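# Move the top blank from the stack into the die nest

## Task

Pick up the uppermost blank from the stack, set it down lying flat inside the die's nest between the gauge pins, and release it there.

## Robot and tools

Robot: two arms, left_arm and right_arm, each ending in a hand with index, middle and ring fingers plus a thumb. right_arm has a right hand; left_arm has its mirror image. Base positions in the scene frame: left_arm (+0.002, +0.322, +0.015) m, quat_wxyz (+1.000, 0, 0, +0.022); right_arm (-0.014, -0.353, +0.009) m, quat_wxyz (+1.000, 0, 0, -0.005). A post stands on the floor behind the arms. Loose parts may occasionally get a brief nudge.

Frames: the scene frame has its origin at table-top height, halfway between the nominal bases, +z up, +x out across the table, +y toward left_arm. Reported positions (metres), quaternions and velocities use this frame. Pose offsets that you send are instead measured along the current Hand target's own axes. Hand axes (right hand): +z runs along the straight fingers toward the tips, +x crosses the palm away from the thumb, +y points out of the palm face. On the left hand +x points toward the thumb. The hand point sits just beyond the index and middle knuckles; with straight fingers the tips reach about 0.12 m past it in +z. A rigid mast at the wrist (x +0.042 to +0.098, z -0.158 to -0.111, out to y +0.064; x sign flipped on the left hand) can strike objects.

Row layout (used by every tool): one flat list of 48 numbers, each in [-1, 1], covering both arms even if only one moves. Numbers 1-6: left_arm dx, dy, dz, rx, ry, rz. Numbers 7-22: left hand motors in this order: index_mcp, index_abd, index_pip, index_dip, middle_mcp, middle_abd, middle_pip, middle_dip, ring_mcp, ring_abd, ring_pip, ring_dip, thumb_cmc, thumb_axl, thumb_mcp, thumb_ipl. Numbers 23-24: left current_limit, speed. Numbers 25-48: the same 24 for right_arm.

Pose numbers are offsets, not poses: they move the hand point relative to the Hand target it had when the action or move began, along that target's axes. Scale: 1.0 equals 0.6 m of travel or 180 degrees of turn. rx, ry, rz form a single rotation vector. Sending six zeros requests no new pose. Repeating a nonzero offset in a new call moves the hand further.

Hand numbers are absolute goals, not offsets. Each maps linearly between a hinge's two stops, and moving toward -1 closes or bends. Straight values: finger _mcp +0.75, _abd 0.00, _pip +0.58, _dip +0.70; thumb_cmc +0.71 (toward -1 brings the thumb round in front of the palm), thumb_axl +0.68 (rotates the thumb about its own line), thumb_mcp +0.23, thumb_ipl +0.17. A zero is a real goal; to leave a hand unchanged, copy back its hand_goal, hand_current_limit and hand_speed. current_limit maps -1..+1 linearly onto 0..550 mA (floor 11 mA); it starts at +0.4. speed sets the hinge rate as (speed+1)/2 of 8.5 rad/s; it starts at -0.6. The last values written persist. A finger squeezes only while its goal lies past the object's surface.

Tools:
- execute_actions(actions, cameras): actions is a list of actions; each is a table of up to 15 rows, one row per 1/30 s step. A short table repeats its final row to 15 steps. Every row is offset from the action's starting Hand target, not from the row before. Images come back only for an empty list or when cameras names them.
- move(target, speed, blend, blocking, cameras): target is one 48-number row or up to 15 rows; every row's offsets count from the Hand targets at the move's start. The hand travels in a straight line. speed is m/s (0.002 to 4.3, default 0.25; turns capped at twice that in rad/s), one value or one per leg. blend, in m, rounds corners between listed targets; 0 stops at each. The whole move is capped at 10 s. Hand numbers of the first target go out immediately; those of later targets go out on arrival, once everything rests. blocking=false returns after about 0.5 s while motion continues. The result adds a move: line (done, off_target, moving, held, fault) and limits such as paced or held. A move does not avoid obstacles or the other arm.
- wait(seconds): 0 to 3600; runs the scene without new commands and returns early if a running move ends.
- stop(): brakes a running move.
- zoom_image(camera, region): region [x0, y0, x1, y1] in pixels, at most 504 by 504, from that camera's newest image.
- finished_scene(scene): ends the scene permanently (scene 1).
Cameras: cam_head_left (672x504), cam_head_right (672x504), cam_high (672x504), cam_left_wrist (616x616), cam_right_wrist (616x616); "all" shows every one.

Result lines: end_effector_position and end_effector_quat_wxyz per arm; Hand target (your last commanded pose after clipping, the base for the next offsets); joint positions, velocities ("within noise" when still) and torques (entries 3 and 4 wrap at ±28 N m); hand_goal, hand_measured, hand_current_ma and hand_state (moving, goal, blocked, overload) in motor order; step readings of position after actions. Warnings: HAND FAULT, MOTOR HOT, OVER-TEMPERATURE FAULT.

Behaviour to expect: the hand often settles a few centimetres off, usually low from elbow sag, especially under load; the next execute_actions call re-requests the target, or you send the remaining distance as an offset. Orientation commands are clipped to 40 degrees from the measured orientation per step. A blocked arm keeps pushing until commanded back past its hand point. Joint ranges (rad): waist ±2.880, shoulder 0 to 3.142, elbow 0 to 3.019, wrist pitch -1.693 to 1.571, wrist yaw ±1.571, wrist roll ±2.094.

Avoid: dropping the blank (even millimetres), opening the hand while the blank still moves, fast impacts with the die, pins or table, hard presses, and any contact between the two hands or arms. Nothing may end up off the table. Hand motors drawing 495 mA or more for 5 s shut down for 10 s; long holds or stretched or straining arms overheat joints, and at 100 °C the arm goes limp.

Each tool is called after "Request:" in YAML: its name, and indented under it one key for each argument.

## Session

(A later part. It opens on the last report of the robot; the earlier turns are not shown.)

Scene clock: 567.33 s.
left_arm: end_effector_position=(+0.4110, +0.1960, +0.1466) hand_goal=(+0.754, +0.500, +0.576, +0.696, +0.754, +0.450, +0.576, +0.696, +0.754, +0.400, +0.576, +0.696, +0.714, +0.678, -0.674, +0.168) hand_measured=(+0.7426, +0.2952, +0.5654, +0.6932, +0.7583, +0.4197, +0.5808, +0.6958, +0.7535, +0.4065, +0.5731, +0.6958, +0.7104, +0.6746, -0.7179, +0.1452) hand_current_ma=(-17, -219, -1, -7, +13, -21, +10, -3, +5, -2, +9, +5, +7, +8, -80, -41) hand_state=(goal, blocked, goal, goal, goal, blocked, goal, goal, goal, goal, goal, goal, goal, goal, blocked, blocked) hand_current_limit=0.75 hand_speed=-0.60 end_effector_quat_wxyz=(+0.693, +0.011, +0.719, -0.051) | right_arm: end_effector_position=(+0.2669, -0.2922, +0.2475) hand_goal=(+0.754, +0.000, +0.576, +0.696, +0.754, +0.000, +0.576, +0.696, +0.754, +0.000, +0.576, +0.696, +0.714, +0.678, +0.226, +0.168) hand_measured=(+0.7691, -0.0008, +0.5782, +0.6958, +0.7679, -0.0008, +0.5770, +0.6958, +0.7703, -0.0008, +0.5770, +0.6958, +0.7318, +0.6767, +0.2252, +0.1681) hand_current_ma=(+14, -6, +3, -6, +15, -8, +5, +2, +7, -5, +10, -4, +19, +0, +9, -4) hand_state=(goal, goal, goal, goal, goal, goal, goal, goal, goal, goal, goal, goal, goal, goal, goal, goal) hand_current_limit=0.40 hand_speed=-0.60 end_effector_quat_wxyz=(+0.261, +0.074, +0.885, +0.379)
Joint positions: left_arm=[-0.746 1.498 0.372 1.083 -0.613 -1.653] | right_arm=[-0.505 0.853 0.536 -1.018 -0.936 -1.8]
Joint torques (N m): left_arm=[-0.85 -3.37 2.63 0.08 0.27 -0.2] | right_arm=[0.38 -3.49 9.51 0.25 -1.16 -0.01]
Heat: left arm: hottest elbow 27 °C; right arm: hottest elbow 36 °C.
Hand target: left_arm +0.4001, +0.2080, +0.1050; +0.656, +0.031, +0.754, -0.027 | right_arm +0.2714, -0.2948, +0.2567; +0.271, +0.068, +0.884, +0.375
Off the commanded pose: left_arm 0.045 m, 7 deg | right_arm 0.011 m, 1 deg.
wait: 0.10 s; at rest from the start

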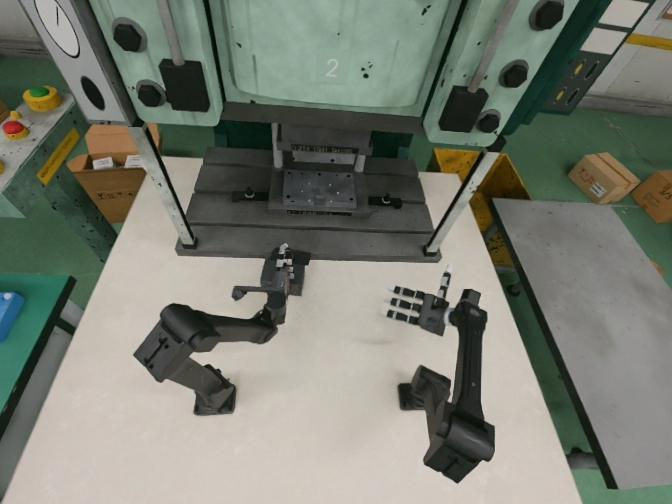

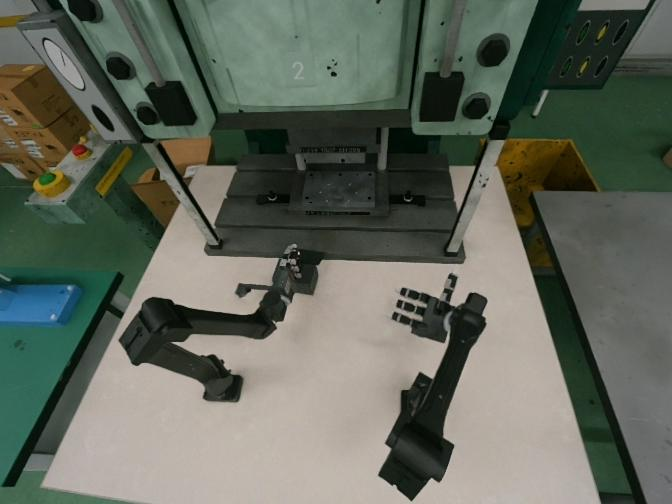

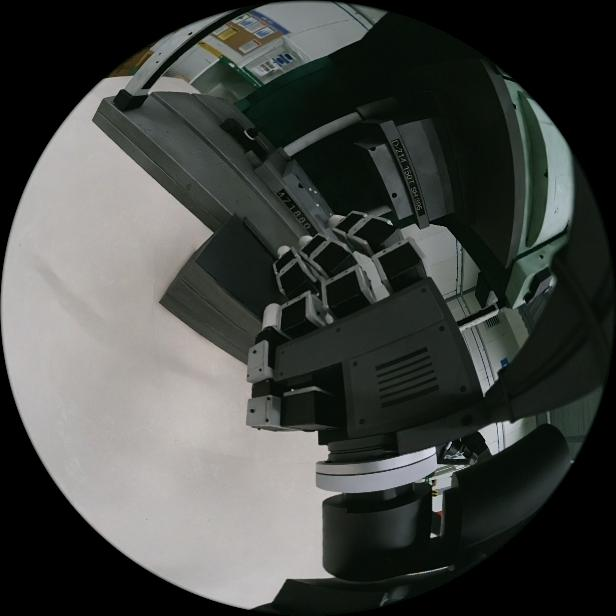

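Request:
move:
  target:
    - [-0.0957,-0.0153,-0.0377,0,0,0,0.754,0.5,0.576,0.696,0.754,0.45,0.576,0.696,0.754,0.4,0.576,0.696,0.714,0.678,-0.674,0.168,0.75,-0.6,0,0,0,0,0,0,0.754,0,0.576,0.696,0.754,0,0.576,0.696,0.754,0,0.576,0.696,0.714,0.678,0.226,0.168,0.4,-0.6]
    - [-0.2302,-0.0055,-0.0995,0,-0.0222,0,0.754,0.0,0.576,0.696,0.754,0.0,0.576,0.696,0.754,0.0,0.576,0.696,0.714,0.678,-0.674,0.168,0.4,-0.6,0,0,0,0,0,0,0.754,0,0.576,0.696,0.754,0,0.576,0.696,0.754,0,0.576,0.696,0.714,0.678,0.226,0.168,0.4,-0.6]
  cameras: ["all"]
  speed: [0.1,0.2]

Request:
zoom_image:
  camera: "cam_high"
  region: [310, 260, 410, 360]

Request:
zoom_image:
  camera: "cam_head_left"
  region: [240, 220, 340, 300]

Request:
zoom_image:
  camera: "cam_right_wrist"
  region: [280, 60, 400, 160]

Request:
zoom_image:
  camera: "cam_left_wrist"
  region: [140, 150, 340, 350]

Scene clock: 633.80 s.
left_arm: end_effector_position=(+0.3560, +0.2167, +0.2373) hand_goal=(+0.754, +0.000, +0.576, +0.696, +0.754, +0.000, +0.576, +0.696, +0.754, +0.000, +0.576, +0.696, +0.714, +0.678, -0.674, +0.168) hand_measured=(+0.7547, +0.0241, +0.5744, +0.6971, +0.7559, +0.0212, +0.5757, +0.6958, +0.7547, +0.0241, +0.5731, +0.6945, +0.7104, +0.6756, -0.6704, +0.1662) hand_current_ma=(-13, +16, +6, -8, +11, +9, +10, +0, +10, +8, +8, +2, +5, +1, +0, -9) hand_state=(goal, blocked, goal, goal, goal, blocked, goal, goal, goal, blocked, goal, goal, goal, goal, goal, goal) hand_current_limit=0.40 hand_speed=-0.60 end_effector_quat_wxyz=(+0.676, +0.025, +0.736, -0.025) | right_arm: end_effector_position=(+0.2669, -0.2922, +0.2475) hand_goal=(+0.754, +0.000, +0.576, +0.696, +0.754, +0.000, +0.576, +0.696, +0.754, +0.000, +0.576, +0.696, +0.714, +0.678, +0.226, +0.168) hand_measured=(+0.7691, +0.0007, +0.5782, +0.6958, +0.7691, +0.0007, +0.5770, +0.6971, +0.7703, -0.0008, +0.5782, +0.6945, +0.7318, +0.6767, +0.2252, +0.1681) hand_current_ma=(+23, -3, +6, -6, +8, -3, +2, -1, +3, +0, +5, -3, +11, +0, -4, -4) hand_state=(goal, goal, goal, goal, goal, goal, goal, goal, goal, goal, goal, goal, goal, goal, goal, goal) hand_current_limit=0.40 hand_speed=-0.60 end_effector_quat_wxyz=(+0.261, +0.074, +0.885, +0.379)
Joint positions: left_arm=[-0.832 0.957 0.371 0.475 -0.713 -1.647] | right_arm=[-0.505 0.853 0.536 -1.018 -0.936 -1.8]
Joint torques (N m): left_arm=[-2.73 -3.37 10.63 1.22 -0.13 0.14] | right_arm=[0.97 -3.72 9.51 0.34 -1.15 -0.06]
Heat: left arm: hottest elbow 27 °C; right arm: hottest elbow 37 °C.
Hand target: left_arm +0.3600, +0.2079, +0.2501; +0.682, +0.030, +0.731, -0.028 | right_arm +0.2714, -0.2948, +0.2567; +0.271, +0.068, +0.884, +0.375
Off the commanded pose: left_arm 0.016 m, 1 deg | right_arm 0.011 m, 1 deg.
move: off_target (left_arm); target 2's new numbers were sent with left_arm's hand 0.016 m and 1 deg from that target

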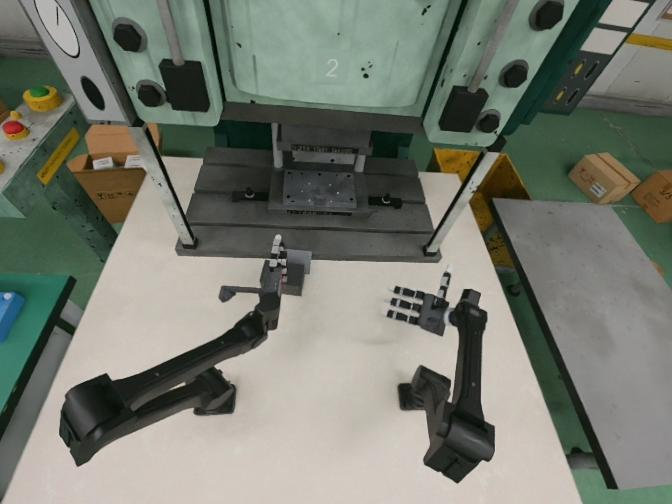

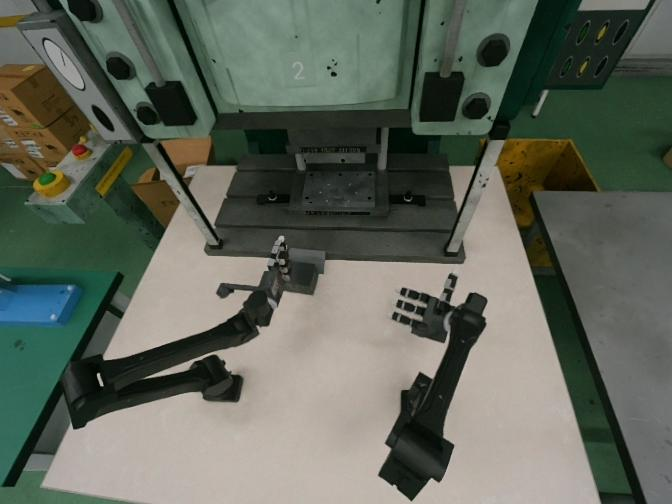

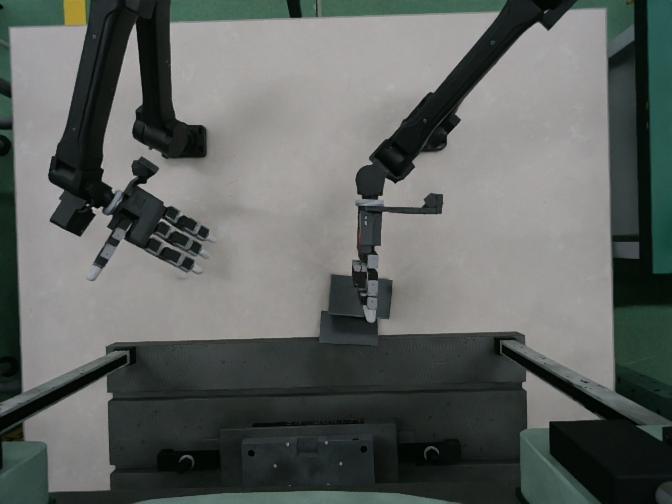

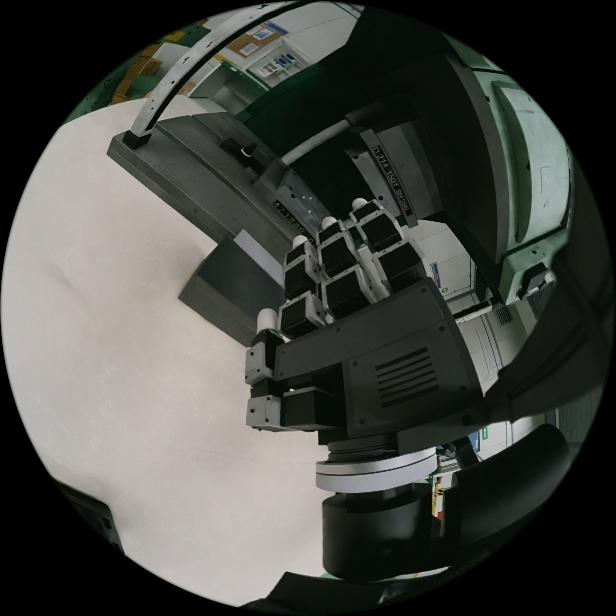

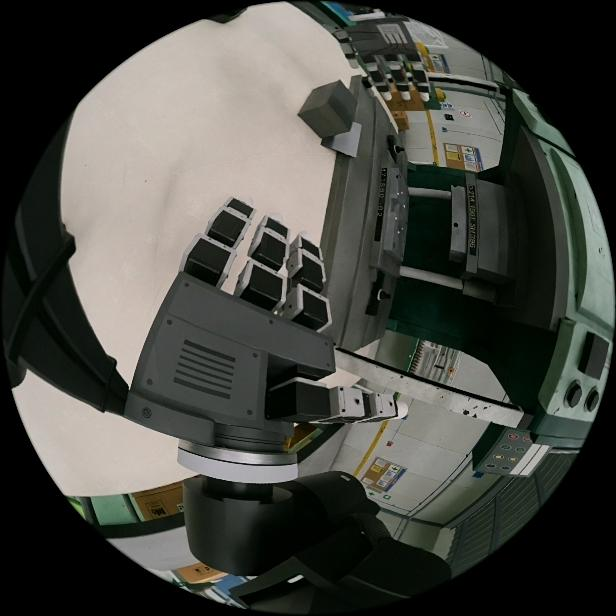

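Scaled by 5.040 from the camera's image (finer frame: 960x720).

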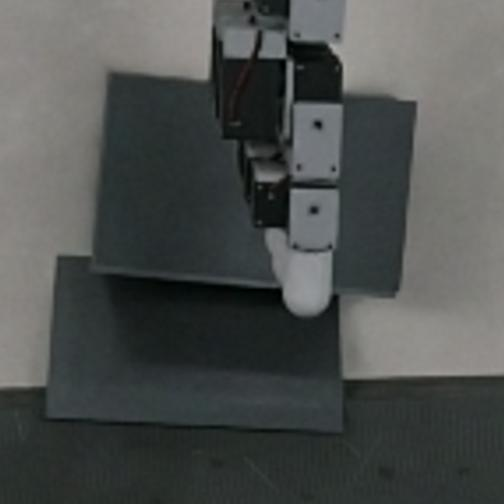

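Scaled by 5.040 from the camera's image (finer frame: 960x720).

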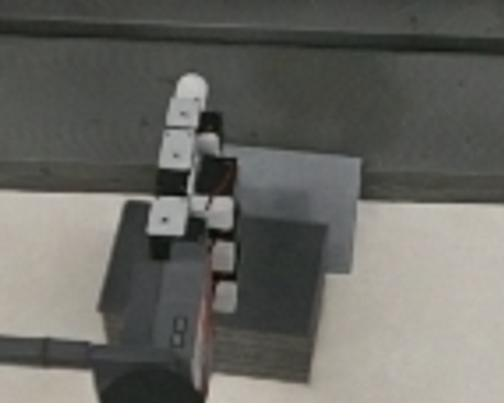

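Scaled by 4.200 from the camera's image (finer frame: 880x880).

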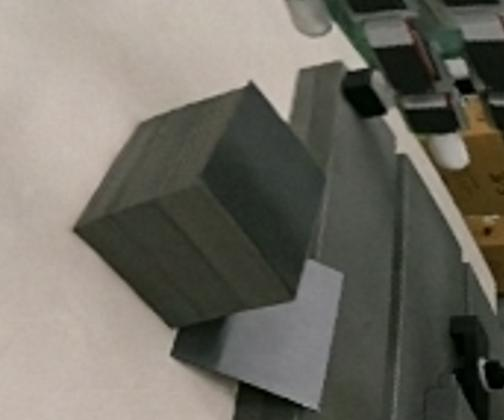

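Scaled by 2.520 from the camera's image (finer frame: 880x880).

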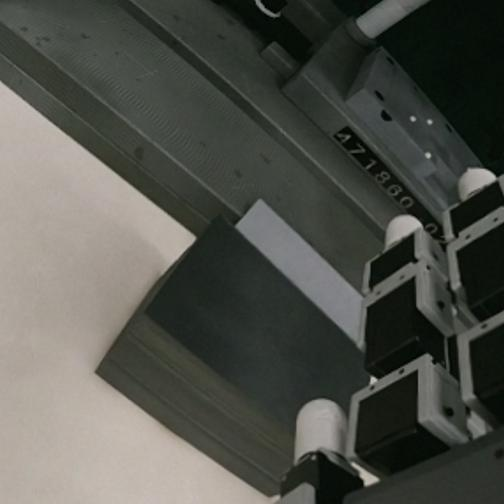

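Request:
move:
  target: [0.0085,-0.0307,0.2378,0,0.2278,0,0.754,0.0,0.576,0.696,0.754,0.0,0.576,0.696,0.754,0.0,0.576,0.696,-0.571,0.678,0.226,0.168,0.4,-0.6,0,0,0,0,0,0,0.754,0,0.576,0.696,0.754,0,0.576,0.696,0.754,0,0.576,0.696,0.714,0.678,0.226,0.168,0.4,-0.6]
  cameras: ["all"]
  speed: 0.2

Request:
zoom_image:
  camera: "cam_high"
  region: [310, 260, 410, 360]

Request:
zoom_image:
  camera: "cam_right_wrist"
  region: [280, 60, 400, 160]

Request:
zoom_image:
  camera: "cam_left_wrist"
  region: [140, 150, 340, 350]

Scene clock: 747.30 s.
left_arm: end_effector_position=(+0.4819, +0.1835, +0.2085) hand_goal=(+0.754, +0.000, +0.576, +0.696, +0.754, +0.000, +0.576, +0.696, +0.754, +0.000, +0.576, +0.696, -0.570, +0.678, +0.226, +0.168) hand_measured=(+0.7535, +0.0241, +0.5744, +0.6971, +0.7559, +0.0212, +0.5757, +0.6958, +0.7535, +0.0241, +0.5757, +0.6971, -0.5466, +0.6798, +0.2212, +0.1624) hand_current_ma=(-10, +19, +7, -5, +10, +2, +3, +0, +2, +9, +7, +3, +35, +12, -12, -12) hand_state=(goal, blocked, goal, goal, goal, blocked, goal, goal, goal, blocked, goal, goal, blocked, goal, goal, goal) hand_current_limit=0.40 hand_speed=-0.60 end_effector_quat_wxyz=(+0.361, +0.055, +0.931, -0.003) | right_arm: end_effector_position=(+0.2669, -0.2922, +0.2475) hand_goal=(+0.754, +0.000, +0.576, +0.696, +0.754, +0.000, +0.576, +0.696, +0.754, +0.000, +0.576, +0.696, +0.714, +0.678, +0.226, +0.168) hand_measured=(+0.7703, +0.0007, +0.5770, +0.6958, +0.7703, +0.0007, +0.5757, +0.6958, +0.7716, -0.0008, +0.5770, +0.6945, +0.7305, +0.6777, +0.2252, +0.1672) hand_current_ma=(+14, -8, +1, -12, +8, -3, -6, +3, +8, -4, +3, -3, +14, -10, +4, -2) hand_state=(goal, goal, goal, goal, goal, goal, goal, goal, goal, goal, goal, goal, goal, goal, goal, goal) hand_current_limit=0.40 hand_speed=-0.60 end_effector_quat_wxyz=(+0.261, +0.074, +0.885, +0.379)
Joint positions: left_arm=[-0.575 1.393 1.064 -0.558 -0.306 -1.874] | right_arm=[-0.505 0.853 0.536 -1.018 -0.936 -1.8]
Joint torques (N m): left_arm=[-0.79 -8.47 13.78 0.73 -0.31 -0.15] | right_arm=[0.62 -3.9 9.43 0.21 -1.13 -0.06]
Heat: left arm: hottest elbow 36 °C; right arm: hottest elbow 38 °C.
Hand target: left_arm +0.5000, +0.1779, +0.2352; +0.383, +0.038, +0.923, -0.016 | right_arm +0.2714, -0.2948, +0.2567; +0.271, +0.068, +0.884, +0.375
Off the commanded pose: left_arm 0.033 m, 4 deg | right_arm 0.011 m, 1 deg.
move: off_target (left_arm)

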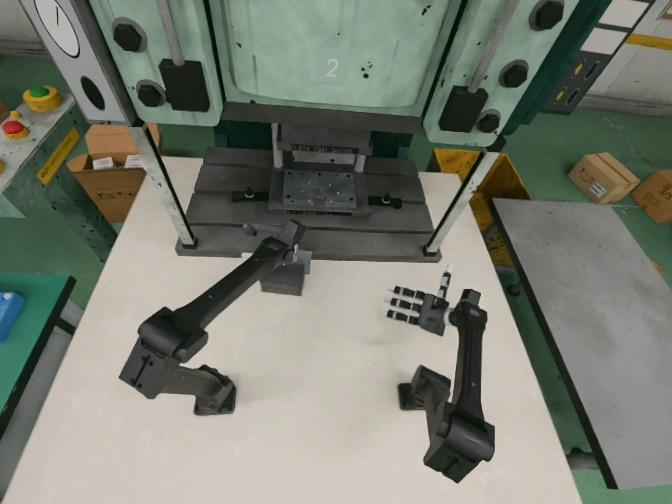

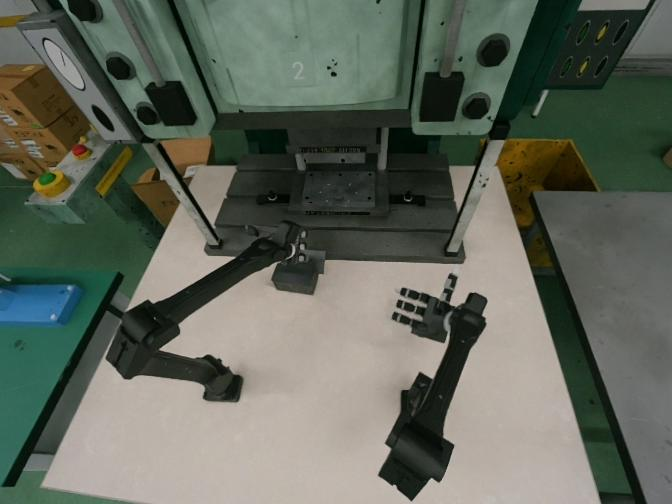

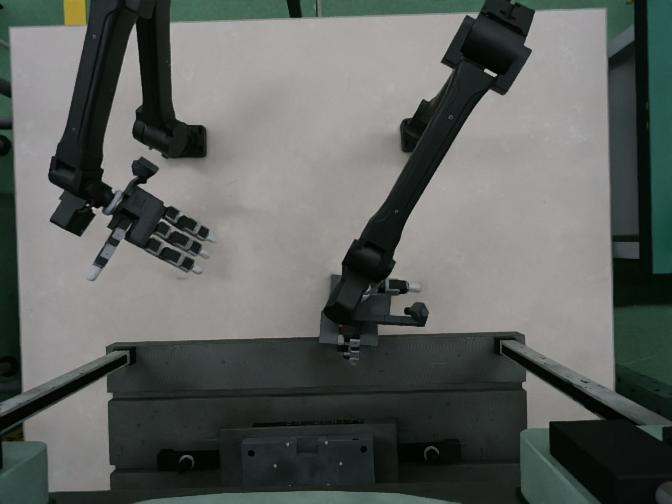

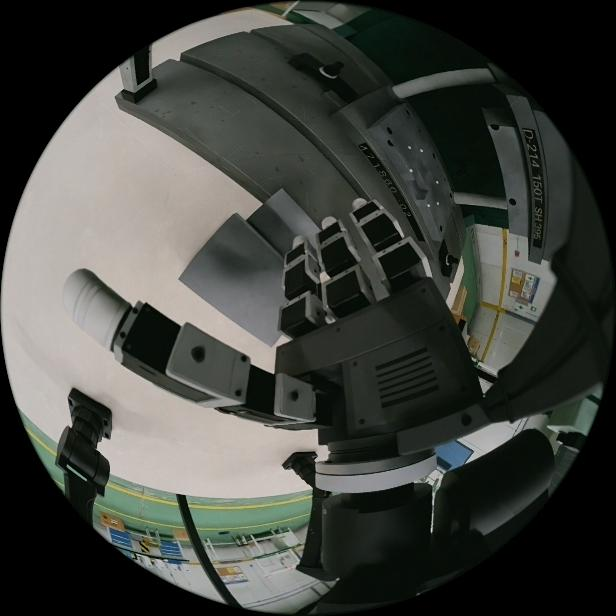

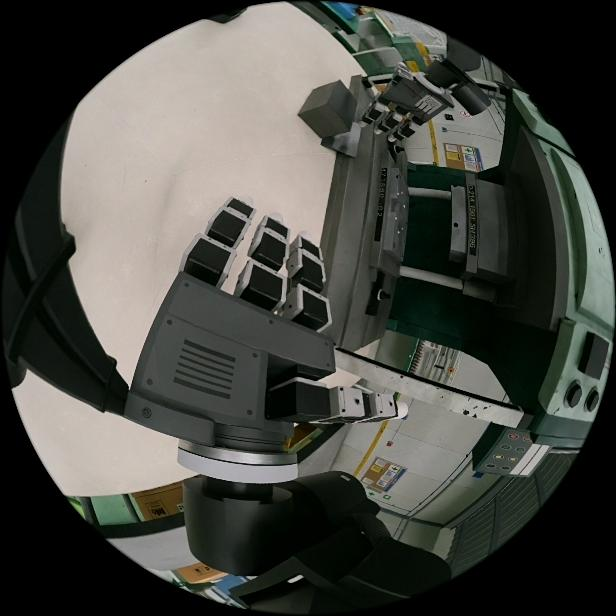

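Scaled by 5.040 from the camera's image (finer frame: 960x720).

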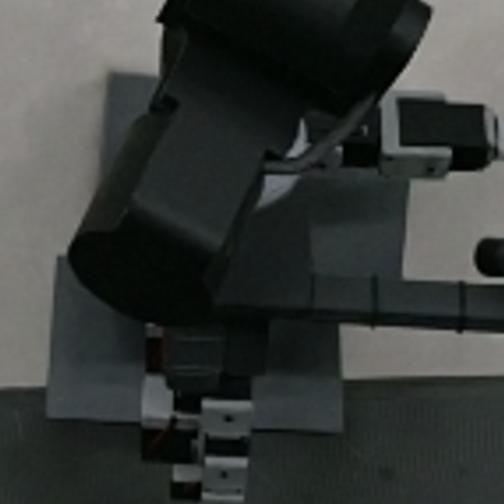

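Scaled by 4.200 from the camera's image (finer frame: 880x880).

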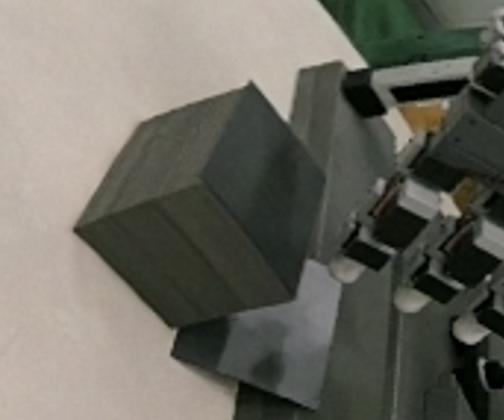

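Scaled by 2.520 from the camera's image (finer frame: 880x880).

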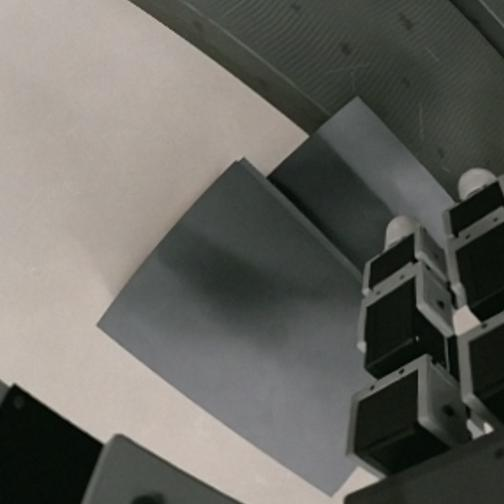

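Request:
move:
  target:
    - [-0.0202,0.001,0.0555,0,0,0,0.754,0.0,0.576,0.696,0.754,0.0,0.576,0.696,0.754,0.0,0.576,0.696,-0.571,0.678,0.226,0.168,0.4,-0.6,0,0,0,0,0,0,0.754,0,0.576,0.696,0.754,0,0.576,0.696,0.754,0,0.576,0.696,0.714,0.678,0.226,0.168,0.4,-0.6]
    - [0.0212,0.001,0.0968,0,0,0,0.754,0.0,0.576,0.696,0.754,0.0,0.576,0.696,0.754,0.0,0.576,0.696,-0.571,0.678,0.226,0.168,0.4,-0.6,0,0,0,0,0,0,0.754,0,0.576,0.696,0.754,0,0.576,0.696,0.754,0,0.576,0.696,0.714,0.678,0.226,0.168,0.4,-0.6]
  cameras: ["cam_high","cam_right_wrist","cam_left_wrist"]
  speed: [0.1,0.04]

Request:
zoom_image:
  camera: "cam_right_wrist"
  region: [280, 60, 400, 160]

Request:
zoom_image:
  camera: "cam_left_wrist"
  region: [140, 150, 340, 350]

Scene clock: 765.50 s.
left_arm: end_effector_position=(+0.5237, +0.1743, +0.1826) hand_goal=(+0.754, +0.000, +0.576, +0.696, +0.754, +0.000, +0.576, +0.696, +0.754, +0.000, +0.576, +0.696, -0.570, +0.678, +0.226, +0.168) hand_measured=(+0.7535, +0.0227, +0.5744, +0.6971, +0.7559, +0.0212, +0.5757, +0.6958, +0.7535, +0.0241, +0.5744, +0.6971, -0.5466, +0.6809, +0.2212, +0.1624) hand_current_ma=(-10, +16, +5, -7, +11, +2, +6, -3, +5, +10, +5, -2, +33, +8, -11, -9) hand_state=(goal, blocked, goal, goal, goal, blocked, goal, goal, goal, blocked, goal, goal, blocked, goal, goal, goal) hand_current_limit=0.40 hand_speed=-0.60 end_effector_quat_wxyz=(+0.375, +0.040, +0.926, -0.014) | right_arm: end_effector_position=(+0.2669, -0.2922, +0.2475) hand_goal=(+0.754, +0.000, +0.576, +0.696, +0.754, +0.000, +0.576, +0.696, +0.754, +0.000, +0.576, +0.696, +0.714, +0.678, +0.226, +0.168) hand_measured=(+0.7691, -0.0008, +0.5757, +0.6945, +0.7703, +0.0021, +0.5770, +0.6945, +0.7691, +0.0007, +0.5770, +0.6958, +0.7305, +0.6767, +0.2262, +0.1672) hand_current_ma=(+12, -9, +4, -7, +7, +2, +3, -1, +2, +6, -3, +2, +8, -1, +2, -2) hand_state=(goal, goal, goal, goal, goal, goal, goal, goal, goal, goal, goal, goal, goal, goal, goal, goal) hand_current_limit=0.40 hand_speed=-0.60 end_effector_quat_wxyz=(+0.261, +0.074, +0.885, +0.379)
Joint positions: left_arm=[-0.544 1.51 1.108 -0.445 -0.286 -1.875] | right_arm=[-0.505 0.853 0.536 -1.018 -0.936 -1.8]
Joint torques (N m): left_arm=[-0.62 -9.88 9.76 1.72 -0.25 0.09] | right_arm=[0.79 -3.9 9.42 0.14 -1.14 -0.04]
Heat: left arm: hottest elbow 36 °C; right arm: hottest elbow 38 °C.
Hand target: left_arm +0.5320, +0.1759, +0.1852; +0.383, +0.038, +0.923, -0.016 | right_arm +0.2714, -0.2948, +0.2567; +0.271, +0.068, +0.884, +0.375
Off the commanded pose: left_arm 0.009 m, 1 deg | right_arm 0.011 m, 1 deg.
move: done
Images, in order (width x height): cam_high 672x504, cam_left_wrist 616x616, cam_right_wrist 616x616.

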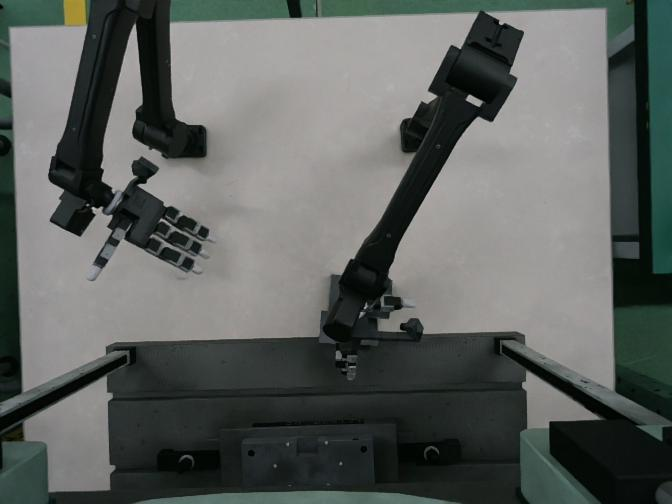

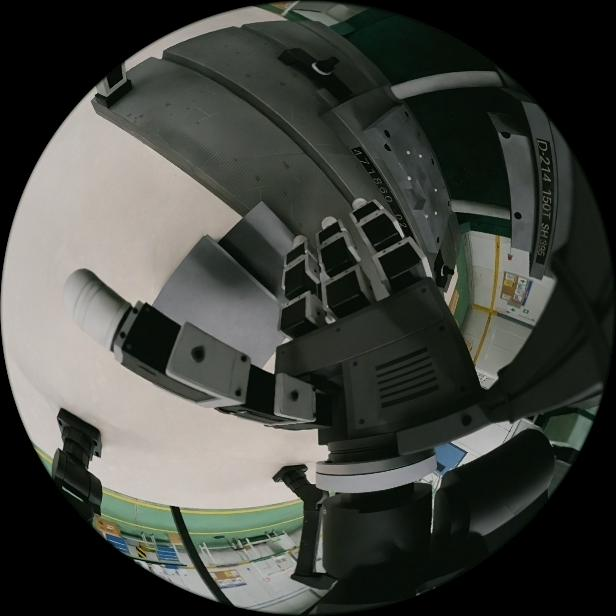

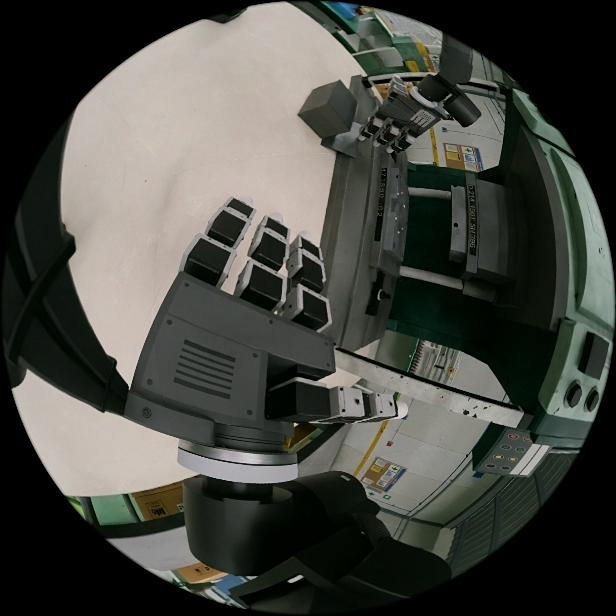

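Scaled by 4.200 from the camera's image (finer frame: 880x880).

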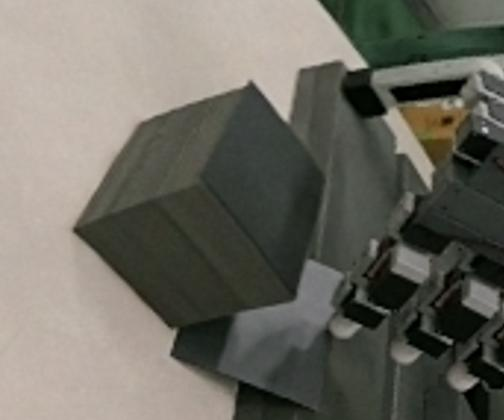

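Scaled by 2.520 from the camera's image (finer frame: 880x880).

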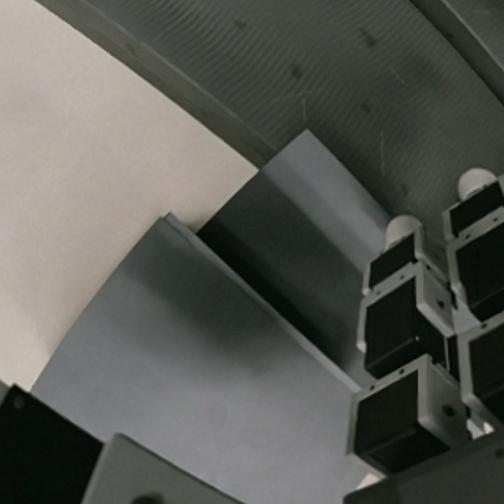

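Request:
move:
  target: [0.0368,0.0035,0.0102,0,0,0,0.754,0.0,0.576,0.696,0.754,0.0,0.576,0.696,0.754,0.0,0.576,0.696,-0.571,0.678,0.226,0.168,0.4,-0.6,0,0,0,0,0,0,0.754,0,0.576,0.696,0.754,0,0.576,0.696,0.754,0,0.576,0.696,0.714,0.678,0.226,0.168,0.4,-0.6]
  cameras: ["cam_right_wrist","cam_left_wrist"]
  speed: 0.04

Request:
zoom_image:
  camera: "cam_right_wrist"
  region: [280, 60, 400, 160]

Request:
zoom_image:
  camera: "cam_left_wrist"
  region: [140, 150, 340, 350]

Scene clock: 776.93 s.
left_arm: end_effector_position=(+0.5236, +0.1747, +0.1735) hand_goal=(+0.754, +0.000, +0.576, +0.696, +0.754, +0.000, +0.576, +0.696, +0.754, +0.000, +0.576, +0.696, -0.570, +0.678, +0.226, +0.168) hand_measured=(+0.7535, -0.0506, +0.5757, +0.6945, +0.7559, +0.0212, +0.5757, +0.6958, +0.7535, +0.0241, +0.5744, +0.6971, -0.5466, +0.6809, +0.2212, +0.1633) hand_current_ma=(-12, -30, +5, -5, +8, +5, +6, +1, +4, +11, +10, +6, +30, +12, -14, -16) hand_state=(goal, blocked, goal, goal, goal, blocked, goal, goal, goal, blocked, goal, goal, blocked, goal, goal, goal) hand_current_limit=0.40 hand_speed=-0.60 end_effector_quat_wxyz=(+0.387, +0.037, +0.921, -0.019) | right_arm: end_effector_position=(+0.2669, -0.2922, +0.2475) hand_goal=(+0.754, +0.000, +0.576, +0.696, +0.754, +0.000, +0.576, +0.696, +0.754, +0.000, +0.576, +0.696, +0.714, +0.678, +0.226, +0.168) hand_measured=(+0.7691, +0.0007, +0.5770, +0.6971, +0.7691, +0.0007, +0.5770, +0.6958, +0.7703, +0.0007, +0.5757, +0.6971, +0.7318, +0.6777, +0.2252, +0.1691) hand_current_ma=(+7, -7, +14, -4, +7, -2, -3, +2, +3, -3, +3, +2, +16, -5, +9, -1) hand_state=(goal, goal, goal, goal, goal, goal, goal, goal, goal, goal, goal, goal, goal, goal, goal, goal) hand_current_limit=0.40 hand_speed=-0.60 end_effector_quat_wxyz=(+0.261, +0.074, +0.885, +0.379)
Joint positions: left_arm=[-0.544 1.51 1.073 -0.381 -0.288 -1.875] | right_arm=[-0.505 0.853 0.536 -1.018 -0.936 -1.8]
Joint torques (N m): left_arm=[-1.14 -10.11 7.69 1.58 -0.34 0.04] | right_arm=[0.97 -3.55 9.44 0.25 -1.12 -0.07]
Heat: left arm: hottest elbow 35 °C; right arm: hottest elbow 38 °C.
Hand target: left_arm +0.5210, +0.1789, +0.1653; +0.383, +0.038, +0.923, -0.016 | right_arm +0.2714, -0.2948, +0.2567; +0.271, +0.068, +0.884, +0.375
Off the commanded pose: left_arm 0.010 m, 1 deg | right_arm 0.011 m, 1 deg.
move: done
Images, in order (width x height): cam_left_wrist 616x616, cam_right_wrist 616x616.

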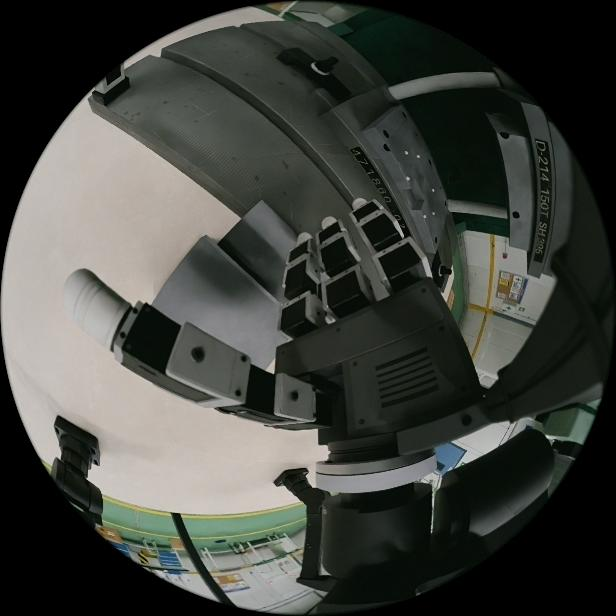

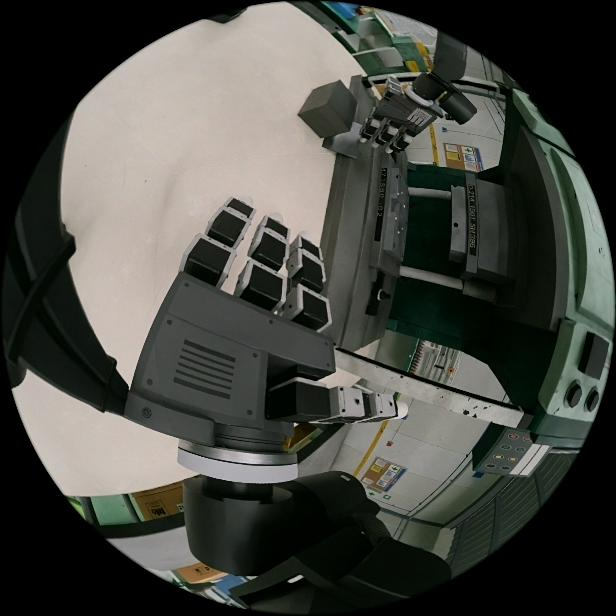

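Scaled by 4.200 from the camera's image (finer frame: 880x880).

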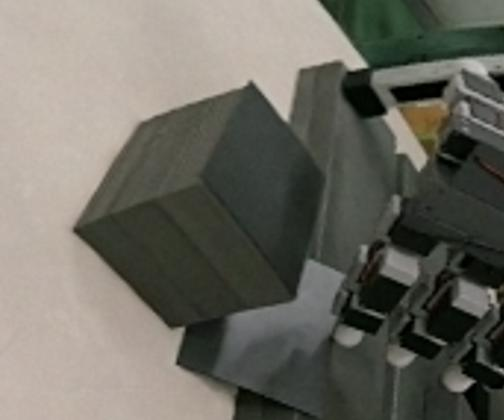

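Scaled by 2.520 from the camera's image (finer frame: 880x880).

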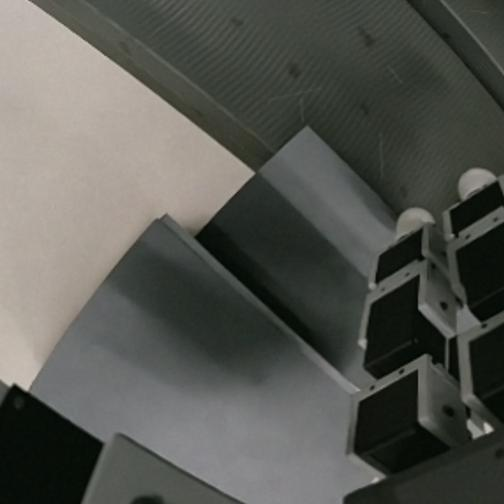

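Request:
move:
  target: [-0.0212,0.0,0.0496,0,0,0,0.754,0.0,0.576,0.696,0.754,0.0,0.576,0.696,0.754,0.0,0.576,0.696,-0.571,0.678,0.226,0.168,0.4,-0.6,0,0,0,0,0,0,0.754,0,0.576,0.696,0.754,0,0.576,0.696,0.754,0,0.576,0.696,0.714,0.678,0.226,0.168,0.4,-0.6]
  cameras: ["cam_right_wrist","cam_left_wrist"]
  speed: 0.04

Request:
zoom_image:
  camera: "cam_right_wrist"
  region: [280, 60, 400, 160]

Request:
zoom_image:
  camera: "cam_left_wrist"
  region: [140, 150, 340, 350]

Scene clock: 793.77 s.
left_arm: end_effector_position=(+0.5389, +0.1764, +0.1547) hand_goal=(+0.754, +0.000, +0.576, +0.696, +0.754, +0.000, +0.576, +0.696, +0.754, +0.000, +0.576, +0.696, -0.570, +0.678, +0.226, +0.168) hand_measured=(+0.7607, -0.1268, +0.5821, +0.6983, +0.7559, +0.0197, +0.5757, +0.6958, +0.7535, +0.0241, +0.5731, +0.6958, -0.5466, +0.6809, +0.2212, +0.1633) hand_current_ma=(-4, -121, +10, -10, +7, +9, +6, +2, +5, +10, +4, +4, +31, +10, -11, -10) hand_state=(goal, blocked, goal, goal, goal, blocked, goal, goal, goal, blocked, goal, goal, blocked, goal, goal, goal) hand_current_limit=0.40 hand_speed=-0.60 end_effector_quat_wxyz=(+0.385, +0.034, +0.922, -0.018) | right_arm: end_effector_position=(+0.2669, -0.2922, +0.2475) hand_goal=(+0.754, +0.000, +0.576, +0.696, +0.754, +0.000, +0.576, +0.696, +0.754, +0.000, +0.576, +0.696, +0.714, +0.678, +0.226, +0.168) hand_measured=(+0.7691, +0.0007, +0.5757, +0.6945, +0.7691, +0.0007, +0.5770, +0.6958, +0.7703, +0.0007, +0.5782, +0.6958, +0.7305, +0.6777, +0.2252, +0.1672) hand_current_ma=(+14, -5, +7, -5, +13, -6, -1, +10, +4, +0, +0, -4, +11, -3, -2, -9) hand_state=(goal, goal, goal, goal, goal, goal, goal, goal, goal, goal, goal, goal, goal, goal, goal, goal) hand_current_limit=0.40 hand_speed=-0.60 end_effector_quat_wxyz=(+0.261, +0.074, +0.885, +0.379)
Joint positions: left_arm=[-0.526 1.566 1.084 -0.338 -0.278 -1.867] | right_arm=[-0.505 0.853 0.536 -1.018 -0.936 -1.8]
Joint torques (N m): left_arm=[-1.03 -8.7 10.95 0.98 -0.05 0.22] | right_arm=[0.62 -3.55 9.48 0.35 -1.13 -0.03]
Heat: left arm: hottest elbow 35 °C; right arm: hottest elbow 38 °C.
Hand target: left_arm +0.5509, +0.1764, +0.1532; +0.383, +0.038, +0.923, -0.016 | right_arm +0.2714, -0.2948, +0.2567; +0.271, +0.068, +0.884, +0.375
Off the commanded pose: left_arm 0.012 m, 1 deg | right_arm 0.011 m, 1 deg.
move: off_target (left_arm)
Images, in order (width x height): cam_left_wrist 616x616, cam_right_wrist 616x616.

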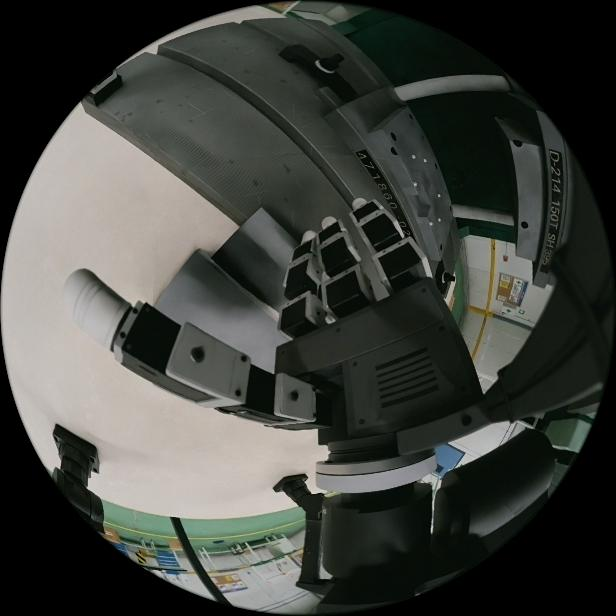

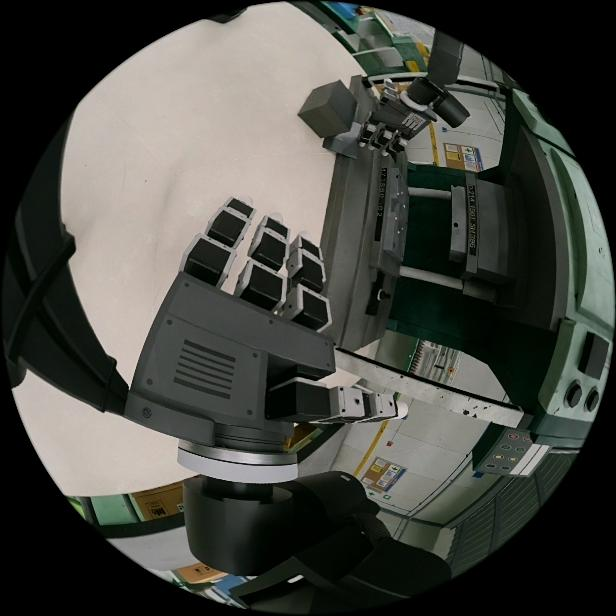

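Scaled by 4.200 from the camera's image (finer frame: 880x880).

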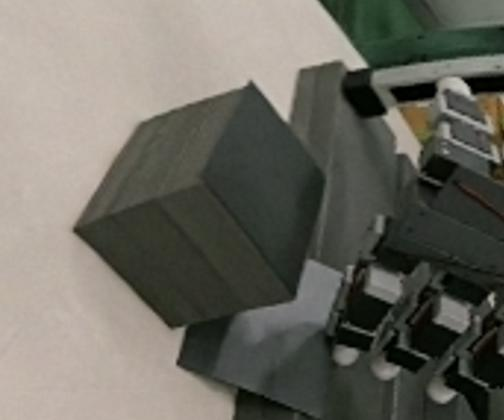

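Scaled by 2.520 from the camera's image (finer frame: 880x880).

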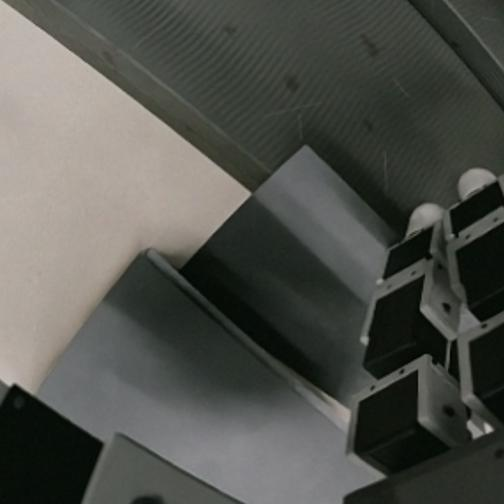

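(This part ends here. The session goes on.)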